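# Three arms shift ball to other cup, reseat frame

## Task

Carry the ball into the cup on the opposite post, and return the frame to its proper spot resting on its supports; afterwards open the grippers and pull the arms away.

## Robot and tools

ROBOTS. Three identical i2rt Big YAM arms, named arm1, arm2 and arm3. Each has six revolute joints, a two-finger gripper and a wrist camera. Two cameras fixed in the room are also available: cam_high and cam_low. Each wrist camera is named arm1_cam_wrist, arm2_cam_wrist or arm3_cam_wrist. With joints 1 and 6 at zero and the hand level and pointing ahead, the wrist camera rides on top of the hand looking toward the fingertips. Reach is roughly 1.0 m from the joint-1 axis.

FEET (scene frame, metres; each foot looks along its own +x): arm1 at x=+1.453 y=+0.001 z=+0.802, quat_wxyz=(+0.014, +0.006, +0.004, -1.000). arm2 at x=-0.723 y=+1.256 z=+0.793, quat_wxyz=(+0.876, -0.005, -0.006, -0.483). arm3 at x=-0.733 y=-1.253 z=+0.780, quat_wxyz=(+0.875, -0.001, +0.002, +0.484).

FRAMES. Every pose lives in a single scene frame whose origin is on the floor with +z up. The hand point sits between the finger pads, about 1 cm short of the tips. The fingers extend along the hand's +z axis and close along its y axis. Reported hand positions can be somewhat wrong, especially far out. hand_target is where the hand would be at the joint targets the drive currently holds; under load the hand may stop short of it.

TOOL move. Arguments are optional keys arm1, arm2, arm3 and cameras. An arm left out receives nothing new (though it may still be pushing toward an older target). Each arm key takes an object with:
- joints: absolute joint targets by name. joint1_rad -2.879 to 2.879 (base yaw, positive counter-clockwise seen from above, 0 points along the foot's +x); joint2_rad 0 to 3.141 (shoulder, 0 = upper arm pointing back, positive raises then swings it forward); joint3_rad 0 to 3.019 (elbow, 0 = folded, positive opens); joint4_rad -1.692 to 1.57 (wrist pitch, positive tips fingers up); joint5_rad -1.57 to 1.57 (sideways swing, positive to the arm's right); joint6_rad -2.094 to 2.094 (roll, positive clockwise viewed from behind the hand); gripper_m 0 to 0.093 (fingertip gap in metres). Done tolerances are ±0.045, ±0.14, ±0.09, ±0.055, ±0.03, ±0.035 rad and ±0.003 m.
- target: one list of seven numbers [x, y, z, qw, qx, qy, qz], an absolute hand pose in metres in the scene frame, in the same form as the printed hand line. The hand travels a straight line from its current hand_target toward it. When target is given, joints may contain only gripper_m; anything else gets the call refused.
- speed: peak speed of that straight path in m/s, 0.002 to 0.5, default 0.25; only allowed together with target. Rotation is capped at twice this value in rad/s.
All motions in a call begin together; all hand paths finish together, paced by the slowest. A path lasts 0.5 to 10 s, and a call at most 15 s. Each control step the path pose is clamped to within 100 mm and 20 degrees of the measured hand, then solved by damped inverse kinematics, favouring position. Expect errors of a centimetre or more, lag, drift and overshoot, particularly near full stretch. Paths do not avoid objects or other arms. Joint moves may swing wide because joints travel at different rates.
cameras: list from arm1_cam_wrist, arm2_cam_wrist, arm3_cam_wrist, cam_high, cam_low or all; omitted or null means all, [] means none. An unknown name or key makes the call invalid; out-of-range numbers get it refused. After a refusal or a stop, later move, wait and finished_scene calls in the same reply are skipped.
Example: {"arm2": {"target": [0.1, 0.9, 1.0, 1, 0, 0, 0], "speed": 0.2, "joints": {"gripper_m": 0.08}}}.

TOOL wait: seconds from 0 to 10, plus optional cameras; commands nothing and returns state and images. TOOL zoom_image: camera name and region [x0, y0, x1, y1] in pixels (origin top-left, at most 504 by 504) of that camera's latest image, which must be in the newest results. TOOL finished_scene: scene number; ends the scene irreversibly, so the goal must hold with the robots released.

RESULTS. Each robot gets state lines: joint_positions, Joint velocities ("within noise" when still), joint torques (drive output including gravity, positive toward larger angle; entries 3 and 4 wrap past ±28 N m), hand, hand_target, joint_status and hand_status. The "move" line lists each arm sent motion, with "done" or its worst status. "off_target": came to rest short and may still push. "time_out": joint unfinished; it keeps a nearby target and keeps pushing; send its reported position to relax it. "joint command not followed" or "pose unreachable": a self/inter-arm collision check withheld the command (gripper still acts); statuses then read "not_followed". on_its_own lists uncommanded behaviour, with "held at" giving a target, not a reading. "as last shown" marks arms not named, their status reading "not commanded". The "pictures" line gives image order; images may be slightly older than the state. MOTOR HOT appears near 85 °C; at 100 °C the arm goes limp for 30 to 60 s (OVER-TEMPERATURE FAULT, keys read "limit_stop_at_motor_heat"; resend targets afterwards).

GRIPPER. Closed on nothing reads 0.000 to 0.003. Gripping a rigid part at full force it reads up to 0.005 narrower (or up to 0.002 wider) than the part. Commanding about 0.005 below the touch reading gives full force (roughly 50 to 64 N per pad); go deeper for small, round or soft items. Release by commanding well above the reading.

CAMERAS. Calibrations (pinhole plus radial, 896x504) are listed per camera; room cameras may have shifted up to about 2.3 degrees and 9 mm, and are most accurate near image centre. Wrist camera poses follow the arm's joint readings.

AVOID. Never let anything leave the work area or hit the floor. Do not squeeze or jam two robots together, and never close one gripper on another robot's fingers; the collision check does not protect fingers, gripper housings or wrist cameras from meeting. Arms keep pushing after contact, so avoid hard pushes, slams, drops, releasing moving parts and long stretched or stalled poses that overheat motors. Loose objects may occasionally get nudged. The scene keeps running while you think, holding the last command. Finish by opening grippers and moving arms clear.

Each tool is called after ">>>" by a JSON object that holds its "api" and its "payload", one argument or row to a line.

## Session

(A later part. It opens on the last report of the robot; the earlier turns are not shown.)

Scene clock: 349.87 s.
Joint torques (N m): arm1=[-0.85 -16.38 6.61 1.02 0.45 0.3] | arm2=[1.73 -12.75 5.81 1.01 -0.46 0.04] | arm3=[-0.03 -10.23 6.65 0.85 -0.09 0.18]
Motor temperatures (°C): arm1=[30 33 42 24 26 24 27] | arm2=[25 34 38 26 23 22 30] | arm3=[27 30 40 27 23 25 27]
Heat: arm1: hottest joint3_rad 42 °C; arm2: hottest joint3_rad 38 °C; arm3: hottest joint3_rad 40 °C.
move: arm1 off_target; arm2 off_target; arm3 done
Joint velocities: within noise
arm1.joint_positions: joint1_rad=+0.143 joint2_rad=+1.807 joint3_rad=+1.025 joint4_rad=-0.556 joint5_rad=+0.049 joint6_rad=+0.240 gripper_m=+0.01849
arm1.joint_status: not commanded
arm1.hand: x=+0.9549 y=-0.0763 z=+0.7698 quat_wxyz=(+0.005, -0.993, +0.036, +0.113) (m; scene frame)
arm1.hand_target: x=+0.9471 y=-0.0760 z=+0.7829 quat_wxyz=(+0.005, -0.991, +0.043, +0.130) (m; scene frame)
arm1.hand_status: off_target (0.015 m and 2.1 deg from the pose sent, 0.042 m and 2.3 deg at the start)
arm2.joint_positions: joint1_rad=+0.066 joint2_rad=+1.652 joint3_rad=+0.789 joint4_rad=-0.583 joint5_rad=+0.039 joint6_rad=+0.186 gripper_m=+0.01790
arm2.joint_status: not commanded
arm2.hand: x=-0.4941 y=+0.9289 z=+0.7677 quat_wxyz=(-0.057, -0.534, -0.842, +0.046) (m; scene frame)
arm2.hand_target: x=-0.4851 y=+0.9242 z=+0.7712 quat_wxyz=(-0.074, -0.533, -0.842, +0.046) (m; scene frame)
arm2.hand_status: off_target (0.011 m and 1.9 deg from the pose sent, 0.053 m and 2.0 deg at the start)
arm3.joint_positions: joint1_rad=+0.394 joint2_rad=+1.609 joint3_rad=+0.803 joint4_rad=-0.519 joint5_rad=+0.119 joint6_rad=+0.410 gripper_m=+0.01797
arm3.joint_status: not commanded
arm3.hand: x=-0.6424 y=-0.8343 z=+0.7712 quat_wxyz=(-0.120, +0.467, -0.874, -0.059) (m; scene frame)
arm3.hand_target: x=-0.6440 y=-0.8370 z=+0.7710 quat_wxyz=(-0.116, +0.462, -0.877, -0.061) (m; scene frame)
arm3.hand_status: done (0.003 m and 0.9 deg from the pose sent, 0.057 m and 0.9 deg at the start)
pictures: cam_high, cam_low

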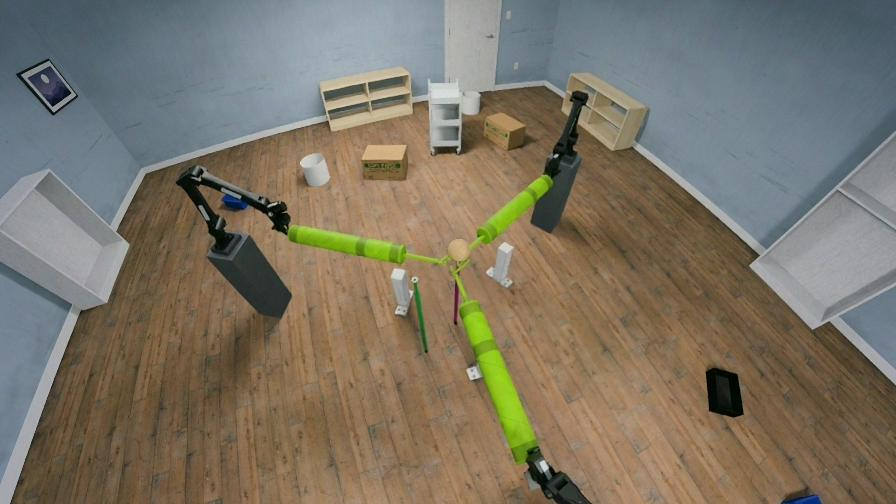

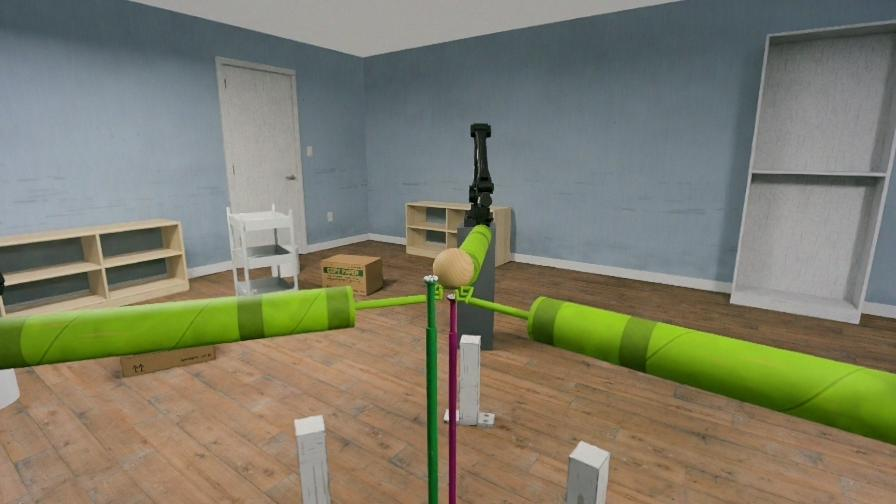

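>>> {"api": "move", "payload": {
  "arm1": {"target":[0.949,-0.080,0.749,-0.0057,0.9905,-0.0432,-0.1304],"speed":0.04},
  "arm2": {"target":[-0.483,0.920,0.737,0.0737,0.5331,0.8416,-0.0467],"speed":0.04},
  "arm3": {"target":[-0.642,-0.841,0.737,-0.1155,0.4616,-0.8774,-0.0608],"speed":0.04},
  "cameras": ["cam_high","cam_low"]
}}

>>> {"api": "zoom_image", "payload": {
  "camera": "cam_high",
  "region": [425, 215, 495, 285]
}}

>>> {"api": "zoom_image", "payload": {
  "camera": "cam_low",
  "region": [410, 230, 490, 310]
}}

Scene clock: 367.77 s.
Joint torques (N m): arm1=[-0.5 -16.5 5.86 1.2 0.28 0.32] | arm2=[1.61 -12.81 5.39 1.24 -0.36 0.03] | arm3=[-0.32 -10.05 5.7 0.91 0.03 0.15]
Motor temperatures (°C): arm1=[30 33 39 24 26 24 27] | arm2=[25 34 37 26 23 22 30] | arm3=[27 30 37 27 23 25 28]
Heat: arm1: hottest joint3_rad 39 °C; arm2: hottest joint3_rad 37 °C; arm3: hottest joint3_rad 37 °C.
move: arm1 off_target; arm2 off_target; arm3 done
Joint velocities: within noise
arm1.joint_positions: joint1_rad=+0.148 joint2_rad=+1.868 joint3_rad=+1.006 joint4_rad=-0.472 joint5_rad=+0.056 joint6_rad=+0.247 gripper_m=+0.01849
arm1.joint_status: not commanded
arm1.hand: x=+0.9555 y=-0.0777 z=+0.7396 quat_wxyz=(+0.007, -0.993, +0.038, +0.116) (m; scene frame)
arm1.hand_target: x=+0.9490 y=-0.0800 z=+0.7490 quat_wxyz=(+0.005, -0.991, +0.043, +0.130) (m; scene frame)
arm1.hand_status: off_target (0.012 m and 1.8 deg from the pose sent, 0.022 m and 2.1 deg at the start)
arm2.joint_positions: joint1_rad=+0.066 joint2_rad=+1.737 joint3_rad=+0.778 joint4_rad=-0.491 joint5_rad=+0.036 joint6_rad=+0.186 gripper_m=+0.01790
arm2.joint_status: not commanded
arm2.hand: x=-0.4926 y=+0.9274 z=+0.7355 quat_wxyz=(-0.056, -0.534, -0.842, +0.044) (m; scene frame)
arm2.hand_target: x=-0.4831 y=+0.9203 z=+0.7372 quat_wxyz=(-0.074, -0.533, -0.842, +0.046) (m; scene frame)
arm2.hand_status: off_target (0.012 m and 2.0 deg from the pose sent, 0.034 m and 1.9 deg at the start)
arm3.joint_positions: joint1_rad=+0.390 joint2_rad=+1.677 joint3_rad=+0.773 joint4_rad=-0.414 joint5_rad=+0.114 joint6_rad=+0.406 gripper_m=+0.01797
arm3.joint_status: not commanded
arm3.hand: x=-0.6417 y=-0.8356 z=+0.7406 quat_wxyz=(-0.120, +0.467, -0.874, -0.063) (m; scene frame)
arm3.hand_target: x=-0.6419 y=-0.8409 z=+0.7371 quat_wxyz=(-0.116, +0.461, -0.877, -0.061) (m; scene frame)
arm3.hand_status: done (0.006 m and 1.0 deg from the pose sent, 0.035 m and 0.9 deg at the start)
pictures: cam_high, cam_low

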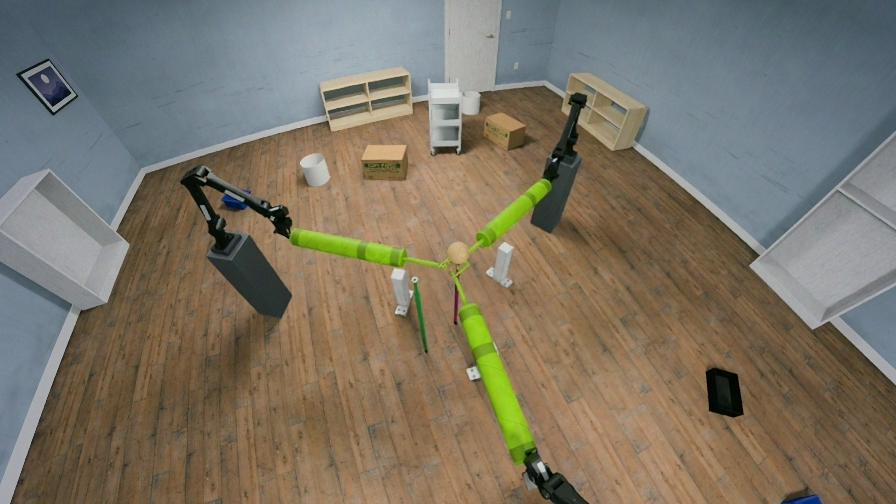

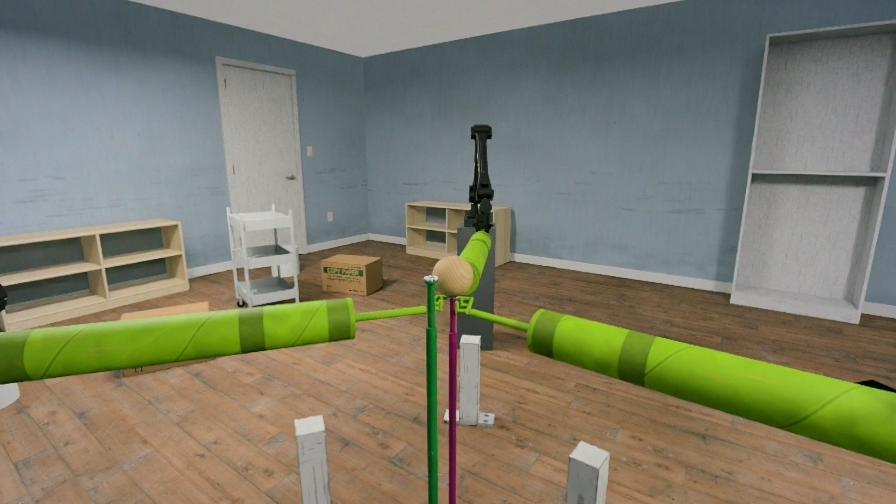

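Scaled by 7.200 from the camera's 896x504 image, which has a finer 1280x720 frame.

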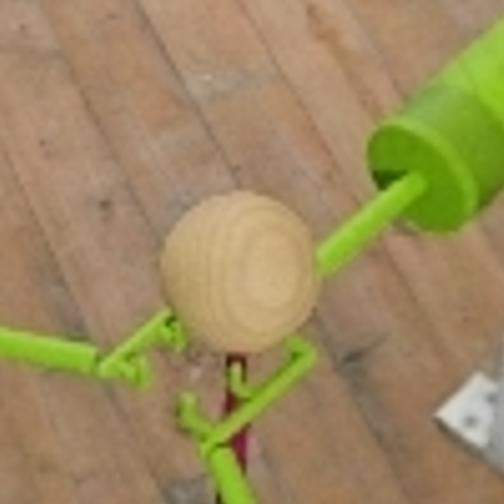

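Scaled by 6.300 from the camera's 896x504 image, which has a finer 1280x720 frame.

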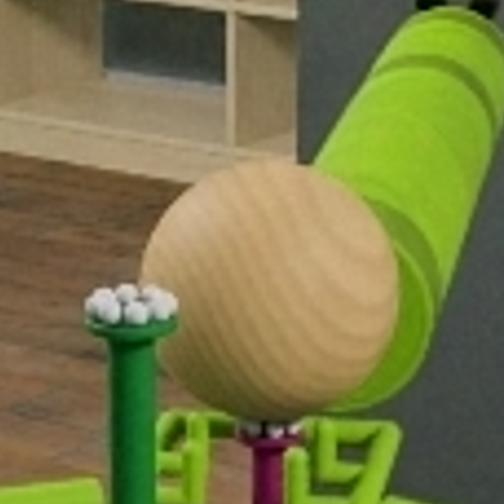

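>>> {"api": "move", "payload": {
  "arm1": {"target":[0.949,-0.080,0.689,-0.0057,0.9905,-0.0432,-0.1304],"speed":0.04},
  "arm2": {"target":[-0.483,0.920,0.680,0.0737,0.5331,0.8416,-0.0467],"speed":0.04},
  "arm3": {"target":[-0.642,-0.841,0.677,-0.1155,0.4616,-0.8774,-0.0608],"speed":0.04},
  "cameras": ["cam_high","cam_low"]
}}

>>> {"api": "zoom_image", "payload": {
  "camera": "cam_high",
  "region": [425, 235, 495, 305]
}}

>>> {"api": "zoom_image", "payload": {
  "camera": "cam_low",
  "region": [410, 250, 490, 330]
}}

Scene clock: 377.63 s.
Joint torques (N m): arm1=[-0.91 -16.91 4.82 1.21 0.29 0.3] | arm2=[1.61 -13.74 3.88 1.21 -0.31 0.04] | arm3=[-0.09 -10.64 4.53 1.14 0.02 0.17]
Motor temperatures (°C): arm1=[30 33 38 24 26 24 27] | arm2=[25 33 36 26 23 22 30] | arm3=[27 30 36 27 23 25 28]
Heat: arm1: hottest joint3_rad 38 °C; arm2: hottest joint3_rad 36 °C; arm3: hottest joint3_rad 36 °C.
move: arm1 off_target; arm2 done; arm3 done
Joint velocities: within noise
arm1.joint_positions: joint1_rad=+0.153 joint2_rad=+2.002 joint3_rad=+0.996 joint4_rad=-0.327 joint5_rad=+0.056 joint6_rad=+0.250 gripper_m=+0.01849
arm1.joint_status: not commanded
arm1.hand: x=+0.9561 y=-0.0797 z=+0.6803 quat_wxyz=(+0.006, -0.992, +0.037, +0.117) (m; scene frame)
arm1.hand_target: x=+0.9490 y=-0.0800 z=+0.6890 quat_wxyz=(+0.006, -0.990, +0.043, +0.130) (m; scene frame)
arm1.hand_status: off_target (0.011 m and 1.7 deg from the pose sent, 0.051 m and 1.8 deg at the start)
arm2.joint_positions: joint1_rad=+0.066 joint2_rad=+1.894 joint3_rad=+0.771 joint4_rad=-0.322 joint5_rad=+0.035 joint6_rad=+0.186 gripper_m=+0.01790
arm2.joint_status: not commanded
arm2.hand: x=-0.4908 y=+0.9248 z=+0.6795 quat_wxyz=(-0.059, -0.534, -0.842, +0.044) (m; scene frame)
arm2.hand_target: x=-0.4831 y=+0.9201 z=+0.6803 quat_wxyz=(-0.074, -0.533, -0.842, +0.047) (m; scene frame)
arm2.hand_status: done (0.009 m and 1.8 deg from the pose sent, 0.057 m and 2.0 deg at the start)
arm3.joint_positions: joint1_rad=+0.387 joint2_rad=+1.841 joint3_rad=+0.752 joint4_rad=-0.238 joint5_rad=+0.114 joint6_rad=+0.404 gripper_m=+0.01797
arm3.joint_status: not commanded
arm3.hand: x=-0.6412 y=-0.8384 z=+0.6795 quat_wxyz=(-0.118, +0.467, -0.874, -0.060) (m; scene frame)
arm3.hand_target: x=-0.6420 y=-0.8409 z=+0.6770 quat_wxyz=(-0.115, +0.462, -0.877, -0.061) (m; scene frame)
arm3.hand_status: done (0.004 m and 0.8 deg from the pose sent, 0.064 m and 1.0 deg at the start)
pictures: cam_high, cam_low

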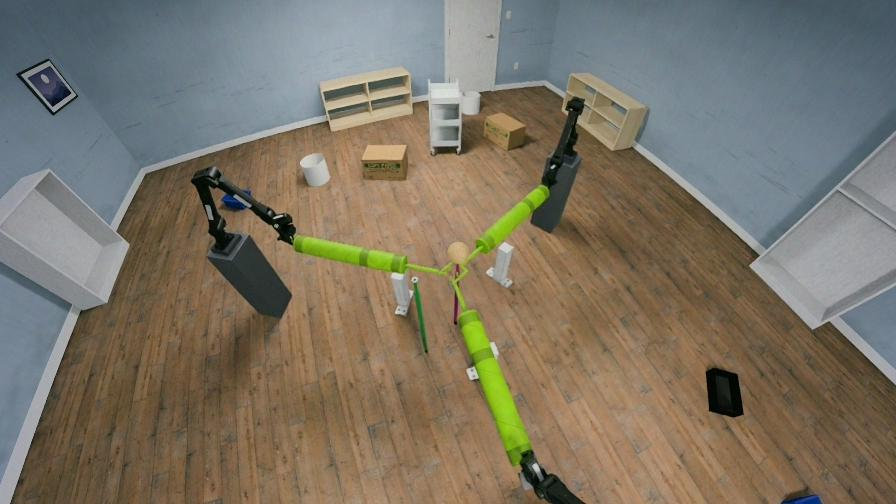

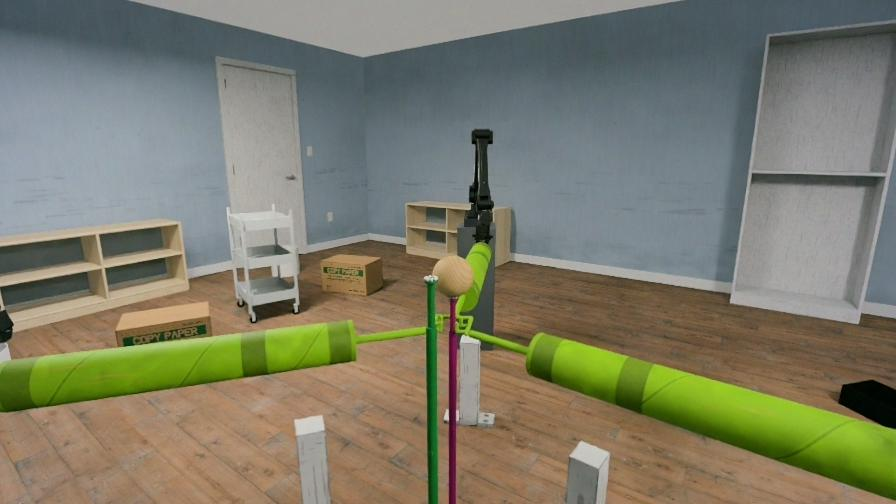

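Scaled by 7.200 from the camera's 896x504 image, which has a finer 1280x720 frame.

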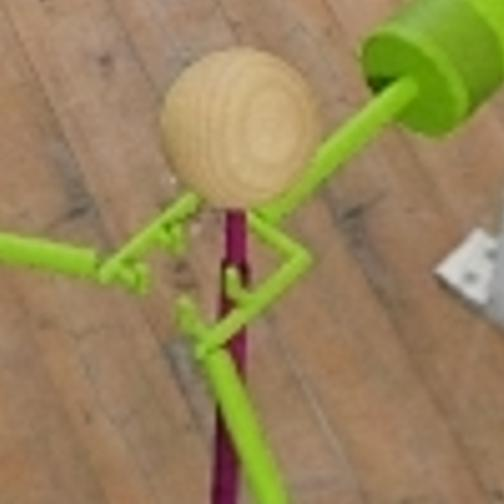

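Scaled by 6.300 from the camera's 896x504 image, which has a finer 1280x720 frame.

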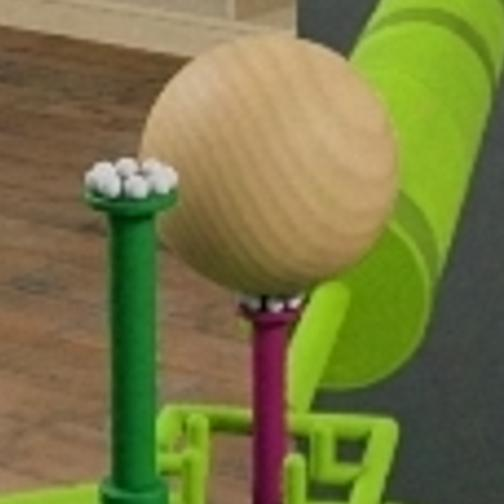

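>>> {"api": "move", "payload": {
  "arm1": {"target":[0.890,0.047,0.689,-0.0057,0.9905,-0.0432,-0.1304],"speed":0.08},
  "arm2": {"target":[-0.542,1.047,0.680,0.0737,0.5331,0.8416,-0.0467],"speed":0.08},
  "arm3": {"target":[-0.701,-0.714,0.677,-0.1155,0.4616,-0.8774,-0.0608],"speed":0.08},
  "cameras": ["cam_high"]
}}

>>> {"api": "move", "payload": {
  "arm1": {"target":[0.8747,0.050,0.515,-0.0057,0.9905,-0.0432,-0.1304],"speed":0.12},
  "arm2": {"target":[-0.5585,1.054,0.505,0.0737,0.5331,0.8416,-0.0467],"speed":0.12},
  "arm3": {"target":[-0.715,-0.7085,0.507,-0.1155,0.4616,-0.8774,-0.0608],"speed":0.12},
  "cameras": ["cam_high","cam_low"]
}}

Scene clock: 391.27 s.
Joint torques (N m): arm1=[-2.08 -18.2 7.34 0.08 -0.18 0.16] | arm2=[2.49 -11.63 0.83 0.51 -0.1 0.15] | arm3=[1.61 -13.92 8.35 -0.08 0.19 0.38]
Motor temperatures (°C): arm1=[29 33 36 24 26 24 27] | arm2=[25 33 35 26 23 22 30] | arm3=[27 29 35 27 23 25 28]
Heat: arm1: hottest joint3_rad 36 °C; arm2: hottest joint3_rad 35 °C; arm3: hottest joint3_rad 35 °C.
move: arm1 off_target; arm2 done; arm3 off_target
Joint velocities: within noise
arm1.joint_positions: joint1_rad=-0.097 joint2_rad=+2.082 joint3_rad=+1.139 joint4_rad=-0.376 joint5_rad=-0.003 joint6_rad=+0.009 gripper_m=+0.01849
arm1.joint_status: not commanded
arm1.hand: x=+0.9032 y=+0.0394 z=+0.6763 quat_wxyz=(+0.007, -0.992, +0.038, +0.121) (m; scene frame)
arm1.hand_target: x=+0.8903 y=+0.0471 z=+0.6892 quat_wxyz=(+0.006, -0.990, +0.043, +0.131) (m; scene frame)
arm1.hand_status: off_target (0.020 m and 1.3 deg from the pose sent, 0.143 m and 1.8 deg at the start)
arm2.joint_positions: joint1_rad=+0.168 joint2_rad=+1.745 joint3_rad=+0.412 joint4_rad=-0.105 joint5_rad=+0.047 joint6_rad=+0.285 gripper_m=+0.01790
arm2.joint_status: not commanded
arm2.hand: x=-0.5441 y=+1.0424 z=+0.6744 quat_wxyz=(-0.064, -0.533, -0.842, +0.045) (m; scene frame)
arm2.hand_target: x=-0.5420 y=+1.0468 z=+0.6796 quat_wxyz=(-0.074, -0.533, -0.842, +0.046) (m; scene frame)
arm2.hand_status: done (0.008 m and 1.1 deg from the pose sent, 0.133 m and 1.8 deg at the start)
arm3.joint_positions: joint1_rad=+0.528 joint2_rad=+2.027 joint3_rad=+1.095 joint4_rad=-0.413 joint5_rad=+0.148 joint6_rad=+0.540 gripper_m=+0.01797
arm3.joint_status: not commanded
arm3.hand: x=-0.6912 y=-0.7229 z=+0.6737 quat_wxyz=(-0.118, +0.468, -0.874, -0.059) (m; scene frame)
arm3.hand_target: x=-0.7009 y=-0.7143 z=+0.6772 quat_wxyz=(-0.116, +0.462, -0.877, -0.061) (m; scene frame)
arm3.hand_status: off_target (0.014 m and 0.9 deg from the pose sent, 0.138 m and 0.8 deg at the start)
pictures: cam_high

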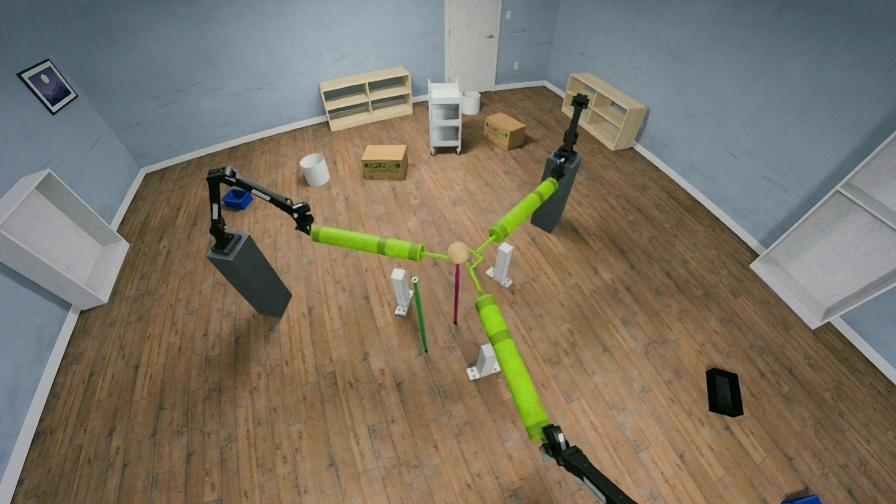

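Scene clock: 393.37 s.
Joint torques (N m): arm1=[-2.14 -20.48 4.6 0.79 -0.13 0.17] | arm2=[0.44 -10.75 -2.96 0.87 -0.24 -0.12] | arm3=[1.44 -15.62 5.2 0.76 0.27 0.32]
Motor temperatures (°C): arm1=[29 33 36 24 26 24 27] | arm2=[25 33 34 26 23 21 30] | arm3=[27 30 35 27 23 25 28]
Heat: arm1: hottest joint3_rad 36 °C; arm2: hottest joint3_rad 34 °C; arm3: hottest joint3_rad 35 °C.
move: arm1 off_target; arm2 done; arm3 off_target
Joint velocities: within noise
arm1.joint_positions: joint1_rad=-0.097 joint2_rad=+2.502 joint3_rad=+1.314 joint4_rad=-0.137 joint5_rad=-0.004 joint6_rad=+0.009 gripper_m=+0.01849
arm1.joint_status: not commanded
arm1.hand: x=+0.8886 y=+0.0419 z=+0.5049 quat_wxyz=(+0.006, -0.992, +0.038, +0.117) (m; scene frame)
arm1.hand_target: x=+0.8748 y=+0.0501 z=+0.5152 quat_wxyz=(+0.006, -0.990, +0.043, +0.131) (m; scene frame)
arm1.hand_status: off_target (0.019 m and 1.7 deg from the pose sent, 0.164 m and 1.3 deg at the start)
arm2.joint_positions: joint1_rad=+0.165 joint2_rad=+2.478 joint3_rad=+0.538 joint4_rad=+0.529 joint5_rad=+0.047 joint6_rad=+0.285 gripper_m=+0.01790
arm2.joint_status: not commanded
arm2.hand: x=-0.5532 y=+1.0498 z=+0.5087 quat_wxyz=(-0.076, -0.534, -0.840, +0.049) (m; scene frame)
arm2.hand_target: x=-0.5584 y=+1.0540 z=+0.5052 quat_wxyz=(-0.074, -0.533, -0.842, +0.047) (m; scene frame)
arm2.hand_status: done (0.008 m and 0.5 deg from the pose sent, 0.170 m and 1.1 deg at the start)
arm3.joint_positions: joint1_rad=+0.556 joint2_rad=+2.433 joint3_rad=+1.219 joint4_rad=-0.149 joint5_rad=+0.152 joint6_rad=+0.572 gripper_m=+0.01797
arm3.joint_status: not commanded
arm3.hand: x=-0.7060 y=-0.7168 z=+0.5065 quat_wxyz=(-0.114, +0.467, -0.875, -0.054) (m; scene frame)
arm3.hand_target: x=-0.7149 y=-0.7086 z=+0.5071 quat_wxyz=(-0.115, +0.462, -0.877, -0.061) (m; scene frame)
arm3.hand_status: off_target (0.012 m and 1.0 deg from the pose sent, 0.169 m and 0.9 deg at the start)
pictures: cam_high, cam_low

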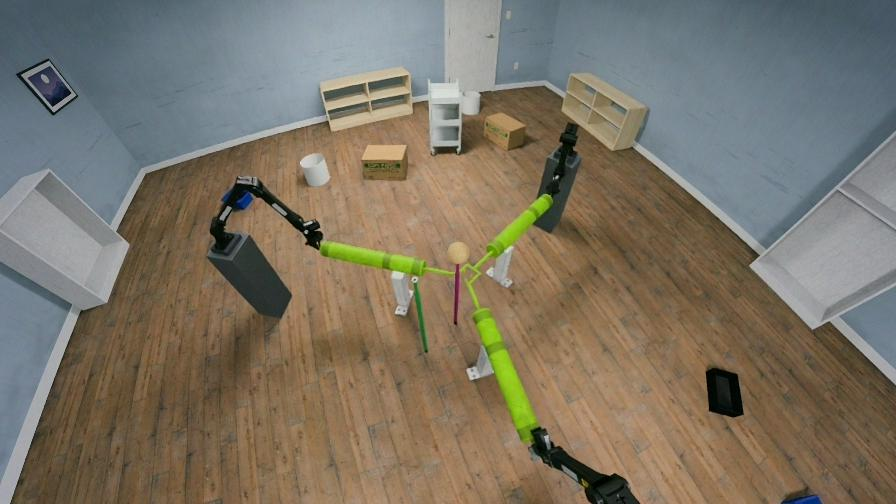

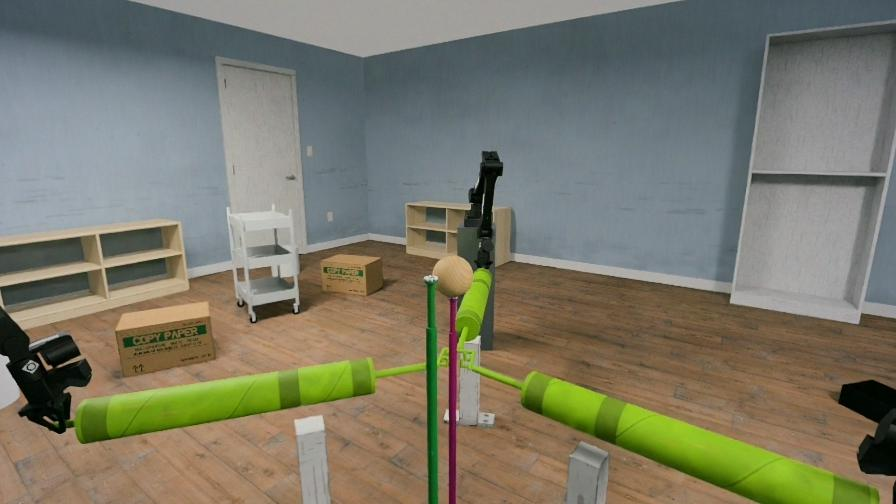

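>>> {"api": "move", "payload": {
  "arm1": {"target":[0.8712,0.052,0.443,-0.0057,0.9905,-0.0432,-0.1304],"speed":0.05},
  "arm2": {"target":[-0.5615,1.053,0.429,0.0737,0.5331,0.8416,-0.0467],"speed":0.05},
  "arm3": {"target":[-0.7175,-0.709,0.428,-0.1155,0.4616,-0.8774,-0.0608],"speed":0.05}
}}

>>> {"api": "zoom_image", "payload": {
  "camera": "cam_low",
  "region": [270, 320, 630, 500]
}}

Scene clock: 401.03 s.
Joint torques (N m): arm1=[-2.26 -19.72 4.68 1.09 -0.14 0.14] | arm2=[0.21 -10.64 -3.08 0.83 -0.21 -0.16] | arm3=[1.26 -15.33 4.78 1.03 0.19 0.31]
Motor temperatures (°C): arm1=[29 33 35 24 26 24 28] | arm2=[25 33 33 26 23 22 30] | arm3=[27 30 34 27 23 25 28]
Heat: arm1: hottest joint3_rad 35 °C; arm2: hottest joint2_rad 33 °C; arm3: hottest joint3_rad 34 °C.
move: arm1 off_target; arm2 done; arm3 off_target
Joint velocities: within noise
arm1.joint_positions: joint1_rad=-0.097 joint2_rad=+2.667 joint3_rad=+1.425 joint4_rad=-0.085 joint5_rad=-0.004 joint6_rad=+0.009 gripper_m=+0.01849
arm1.joint_status: not commanded
arm1.hand: x=+0.8852 y=+0.0429 z=+0.4388 quat_wxyz=(+0.006, -0.992, +0.038, +0.117) (m; scene frame)
arm1.hand_target: x=+0.8716 y=+0.0521 z=+0.4433 quat_wxyz=(+0.006, -0.991, +0.043, +0.130) (m; scene frame)
arm1.hand_status: off_target (0.017 m and 1.7 deg from the pose sent, 0.065 m and 1.7 deg at the start)
arm2.joint_positions: joint1_rad=+0.156 joint2_rad=+2.726 joint3_rad=+0.683 joint4_rad=+0.633 joint5_rad=+0.045 joint6_rad=+0.279 gripper_m=+0.01790
arm2.joint_status: not commanded
arm2.hand: x=-0.5555 y=+1.0491 z=+0.4357 quat_wxyz=(-0.077, -0.535, -0.840, +0.049) (m; scene frame)
arm2.hand_target: x=-0.5616 y=+1.0532 z=+0.4293 quat_wxyz=(-0.073, -0.533, -0.841, +0.047) (m; scene frame)
arm2.hand_status: done (0.010 m and 0.5 deg from the pose sent, 0.080 m and 0.5 deg at the start)
arm3.joint_positions: joint1_rad=+0.563 joint2_rad=+2.619 joint3_rad=+1.324 joint4_rad=-0.070 joint5_rad=+0.154 joint6_rad=+0.578 gripper_m=+0.01797
arm3.joint_status: not commanded
arm3.hand: x=-0.7093 y=-0.7164 z=+0.4322 quat_wxyz=(-0.114, +0.467, -0.875, -0.053) (m; scene frame)
arm3.hand_target: x=-0.7174 y=-0.7094 z=+0.4282 quat_wxyz=(-0.115, +0.462, -0.877, -0.061) (m; scene frame)
arm3.hand_status: off_target (0.012 m and 1.1 deg from the pose sent, 0.080 m and 1.1 deg at the start)
pictures: arm1_cam_wrist, arm2_cam_wrist, arm3_cam_wrist, cam_high, cam_low
camera_calibration:
arm1_cam_wrist: T_world_to_cam=[[0.0744562, 0.996892, 0.0257326, -0.121849], [0.918162, -0.0785999, 0.388331, -0.977371], [0.389147, -0.00528697, -0.92116, 0.184801], [0, 0, 0, 1]] pos_world=[0.834542, 0.0456263, 0.552911]
arm2_cam_wrist: T_world_to_cam=[[-0.907992, -0.418977, 0.00300462, -0.0677388], [-0.379023, 0.824418, 0.42033, -1.25079], [-0.178586, 0.380517, -0.907366, 0.0207265], [0, 0, 0, 1]] pos_world=[-0.531884, 0.994909, 0.544756]
arm3_cam_wrist: T_world_to_cam=[[0.833921, -0.551752, 0.0120617, 0.190739], [-0.51566, -0.771212, 0.373264, -1.07633], [-0.196647, -0.317492, -0.927647, 0.16011], [0, 0, 0, 1]] pos_world=[-0.682595, -0.674002, 0.547979]

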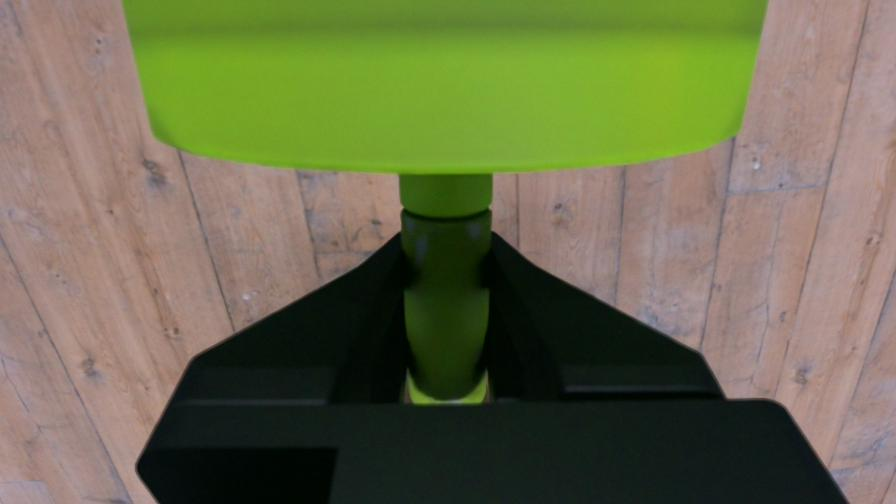

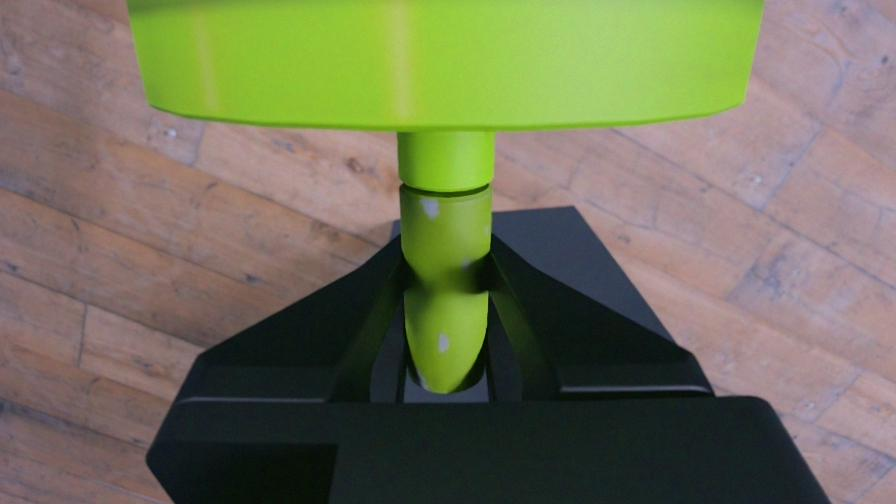

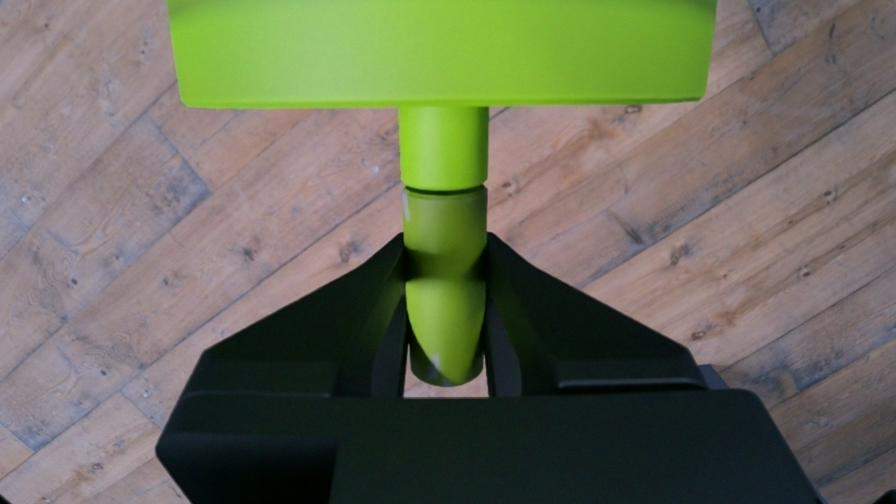

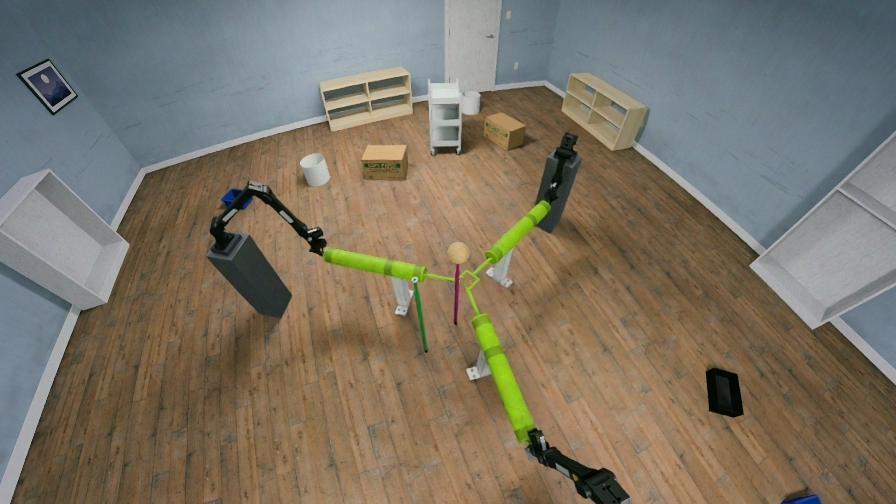

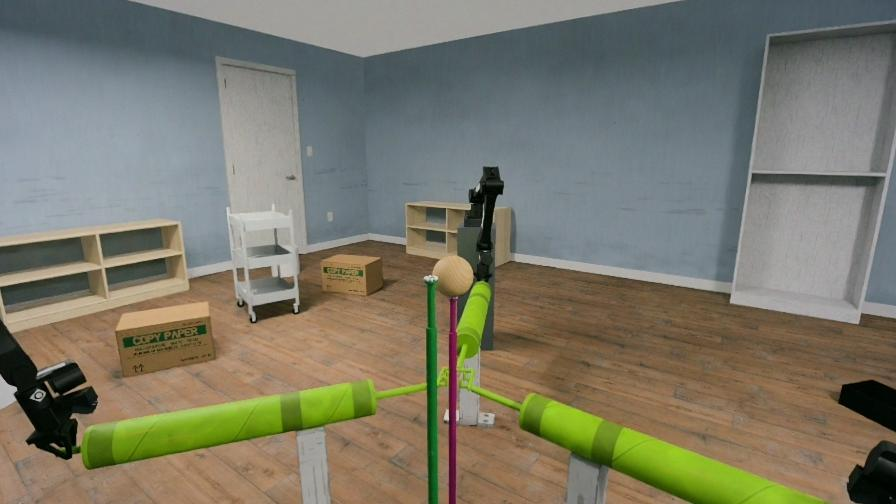

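Scaled by 1.400 from the camera's 896x504 image, which has a finer 1280x720 frame.

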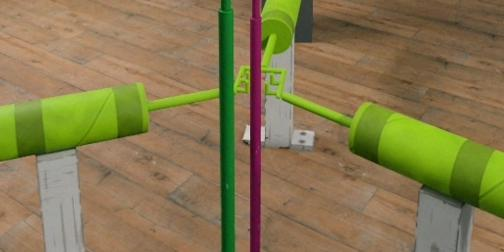

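>>> {"api": "move", "payload": {
  "arm1": {"joints":{"gripper_m":0.09}},
  "arm2": {"joints":{"gripper_m":0.09}},
  "arm3": {"joints":{"gripper_m":0.09}},
  "cameras": []
}}

>>> {"api": "move", "payload": {
  "arm1": {"target":[0.895,0.048,0.68,-0.0057,0.9905,-0.0432,-0.1304],"speed":0.15},
  "arm2": {"target":[-0.5615,1.055,0.68,0.0737,0.5331,0.8416,-0.0467],"speed":0.15},
  "arm3": {"target":[-0.7175,-0.725,0.68,-0.1155,0.4616,-0.8774,-0.0608],"speed":0.15},
  "cameras": ["cam_high","cam_low"]
}}

Scene clock: 407.43 s.
Joint torques (N m): arm1=[-2.08 -19.66 4.62 1.09 -0.11 0.14] | arm2=[0.15 -10.7 -3.07 0.76 -0.15 -0.15] | arm3=[0.32 -15.33 4.78 1.03 0.2 0.11]
Motor temperatures (°C): arm1=[29 33 34 24 26 24 27] | arm2=[25 33 33 26 23 22 30] | arm3=[27 31 33 27 23 25 28]
Heat: arm1: hottest joint3_rad 34 °C; arm2: hottest joint2_rad 33 °C; arm3: hottest joint3_rad 33 °C.
move: arm1 done; arm2 done; arm3 done
Joint velocities: within noise
arm1.joint_positions: joint1_rad=-0.099 joint2_rad=+2.667 joint3_rad=+1.426 joint4_rad=-0.085 joint5_rad=-0.005 joint6_rad=+0.009 gripper_m=+0.08983
arm1.joint_status: all done
arm1.hand: x=+0.8848 y=+0.0439 z=+0.4390 quat_wxyz=(+0.006, -0.992, +0.039, +0.117) (m; scene frame)
arm1.hand_target: x=+0.8716 y=+0.0521 z=+0.4433 quat_wxyz=(+0.006, -0.991, +0.043, +0.130) (m; scene frame)
arm1.hand_status: not commanded
arm2.joint_positions: joint1_rad=+0.156 joint2_rad=+2.726 joint3_rad=+0.683 joint4_rad=+0.635 joint5_rad=+0.043 joint6_rad=+0.278 gripper_m=+0.08985
arm2.joint_status: all done
arm2.hand: x=-0.5551 y=+1.0490 z=+0.4357 quat_wxyz=(-0.078, -0.535, -0.840, +0.048) (m; scene frame)
arm2.hand_target: x=-0.5615 y=+1.0532 z=+0.4293 quat_wxyz=(-0.074, -0.533, -0.842, +0.047) (m; scene frame)
arm2.hand_status: not commanded
arm3.joint_positions: joint1_rad=+0.569 joint2_rad=+2.619 joint3_rad=+1.325 joint4_rad=-0.070 joint5_rad=+0.154 joint6_rad=+0.594 gripper_m=+0.08987
arm3.joint_status: all done
arm3.hand: x=-0.7128 y=-0.7161 z=+0.4323 quat_wxyz=(-0.114, +0.463, -0.877, -0.054) (m; scene frame)
arm3.hand_target: x=-0.7175 y=-0.7092 z=+0.4282 quat_wxyz=(-0.115, +0.462, -0.877, -0.061) (m; scene frame)
arm3.hand_status: not commanded
pictures: none
No camera images: "cameras" was empty.

Scene clock: 410.03 s.
Joint torques (N m): arm1=[-2.14 -18.67 5.12 0.59 -0.12 0.15] | arm2=[0.21 -9.7 1.81 -0.12 -0.15 -0.16] | arm3=[0.85 -15.56 6.16 0.42 0.23 0.12]
Motor temperatures (°C): arm1=[29 34 34 24 26 24 27] | arm2=[25 33 33 26 23 22 30] | arm3=[27 31 33 27 23 25 27]
Heat: arm1: hottest joint2_rad 34 °C; arm2: hottest joint2_rad 33 °C; arm3: hottest joint3_rad 33 °C.
move: arm1 done; arm2 done; arm3 done
Joint velocities: within noise
arm1.joint_positions: joint1_rad=-0.099 joint2_rad=+2.098 joint3_rad=+1.153 joint4_rad=-0.361 joint5_rad=-0.005 joint6_rad=+0.009 gripper_m=+0.08990
arm1.joint_status: not commanded
arm1.hand: x=+0.8964 y=+0.0408 z=+0.6726 quat_wxyz=(+0.006, -0.991, +0.039, +0.127) (m; scene frame)
arm1.hand_target: x=+0.8950 y=+0.0480 z=+0.6799 quat_wxyz=(+0.006, -0.990, +0.043, +0.130) (m; scene frame)
arm1.hand_status: done (0.010 m and 0.7 deg from the pose sent, 0.241 m and 1.6 deg at the start)
arm2.joint_positions: joint1_rad=+0.156 joint2_rad=+1.707 joint3_rad=+0.343 joint4_rad=-0.057 joint5_rad=+0.043 joint6_rad=+0.278 gripper_m=+0.08992
arm2.joint_status: not commanded
arm2.hand: x=-0.5603 y=+1.0569 z=+0.6767 quat_wxyz=(-0.072, -0.535, -0.841, +0.046) (m; scene frame)
arm2.hand_target: x=-0.5614 y=+1.0549 z=+0.6799 quat_wxyz=(-0.074, -0.533, -0.842, +0.047) (m; scene frame)
arm2.hand_status: done (0.004 m and 0.3 deg from the pose sent, 0.244 m and 0.6 deg at the start)
arm3.joint_positions: joint1_rad=+0.570 joint2_rad=+2.027 joint3_rad=+1.088 joint4_rad=-0.422 joint5_rad=+0.154 joint6_rad=+0.596 gripper_m=+0.08995
arm3.joint_status: not commanded
arm3.hand: x=-0.7124 y=-0.7272 z=+0.6716 quat_wxyz=(-0.114, +0.462, -0.878, -0.056) (m; scene frame)
arm3.hand_target: x=-0.7174 y=-0.7249 z=+0.6800 quat_wxyz=(-0.116, +0.462, -0.877, -0.061) (m; scene frame)
arm3.hand_status: done (0.010 m and 0.6 deg from the pose sent, 0.248 m and 0.8 deg at the start)
pictures: cam_high, cam_low

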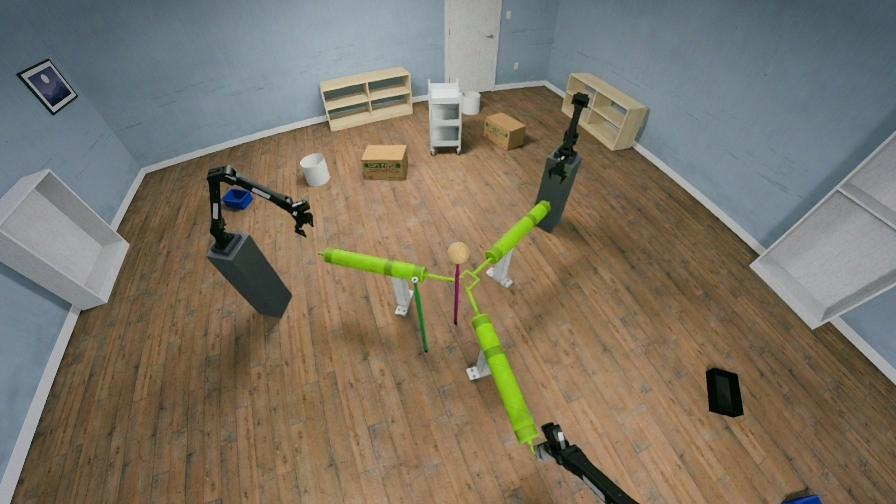

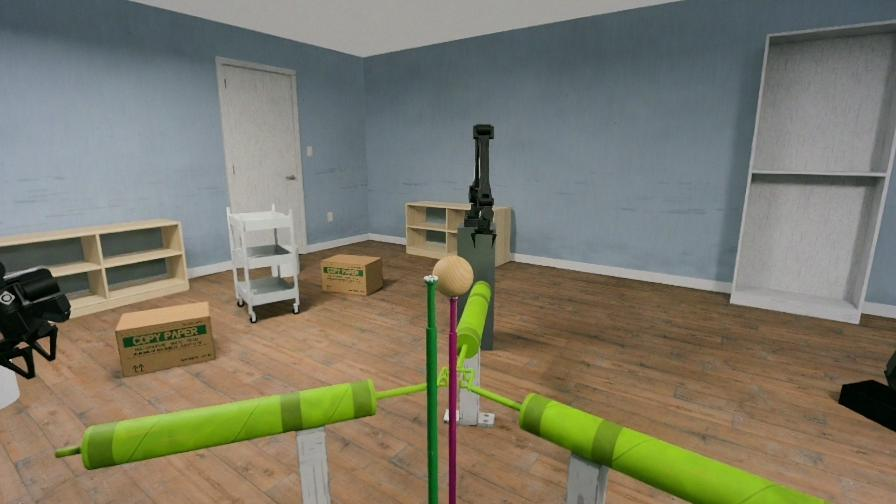

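>>> {"api": "finished_scene", "payload": {
  "scene": 2
}}

The scene is finished: the task was done.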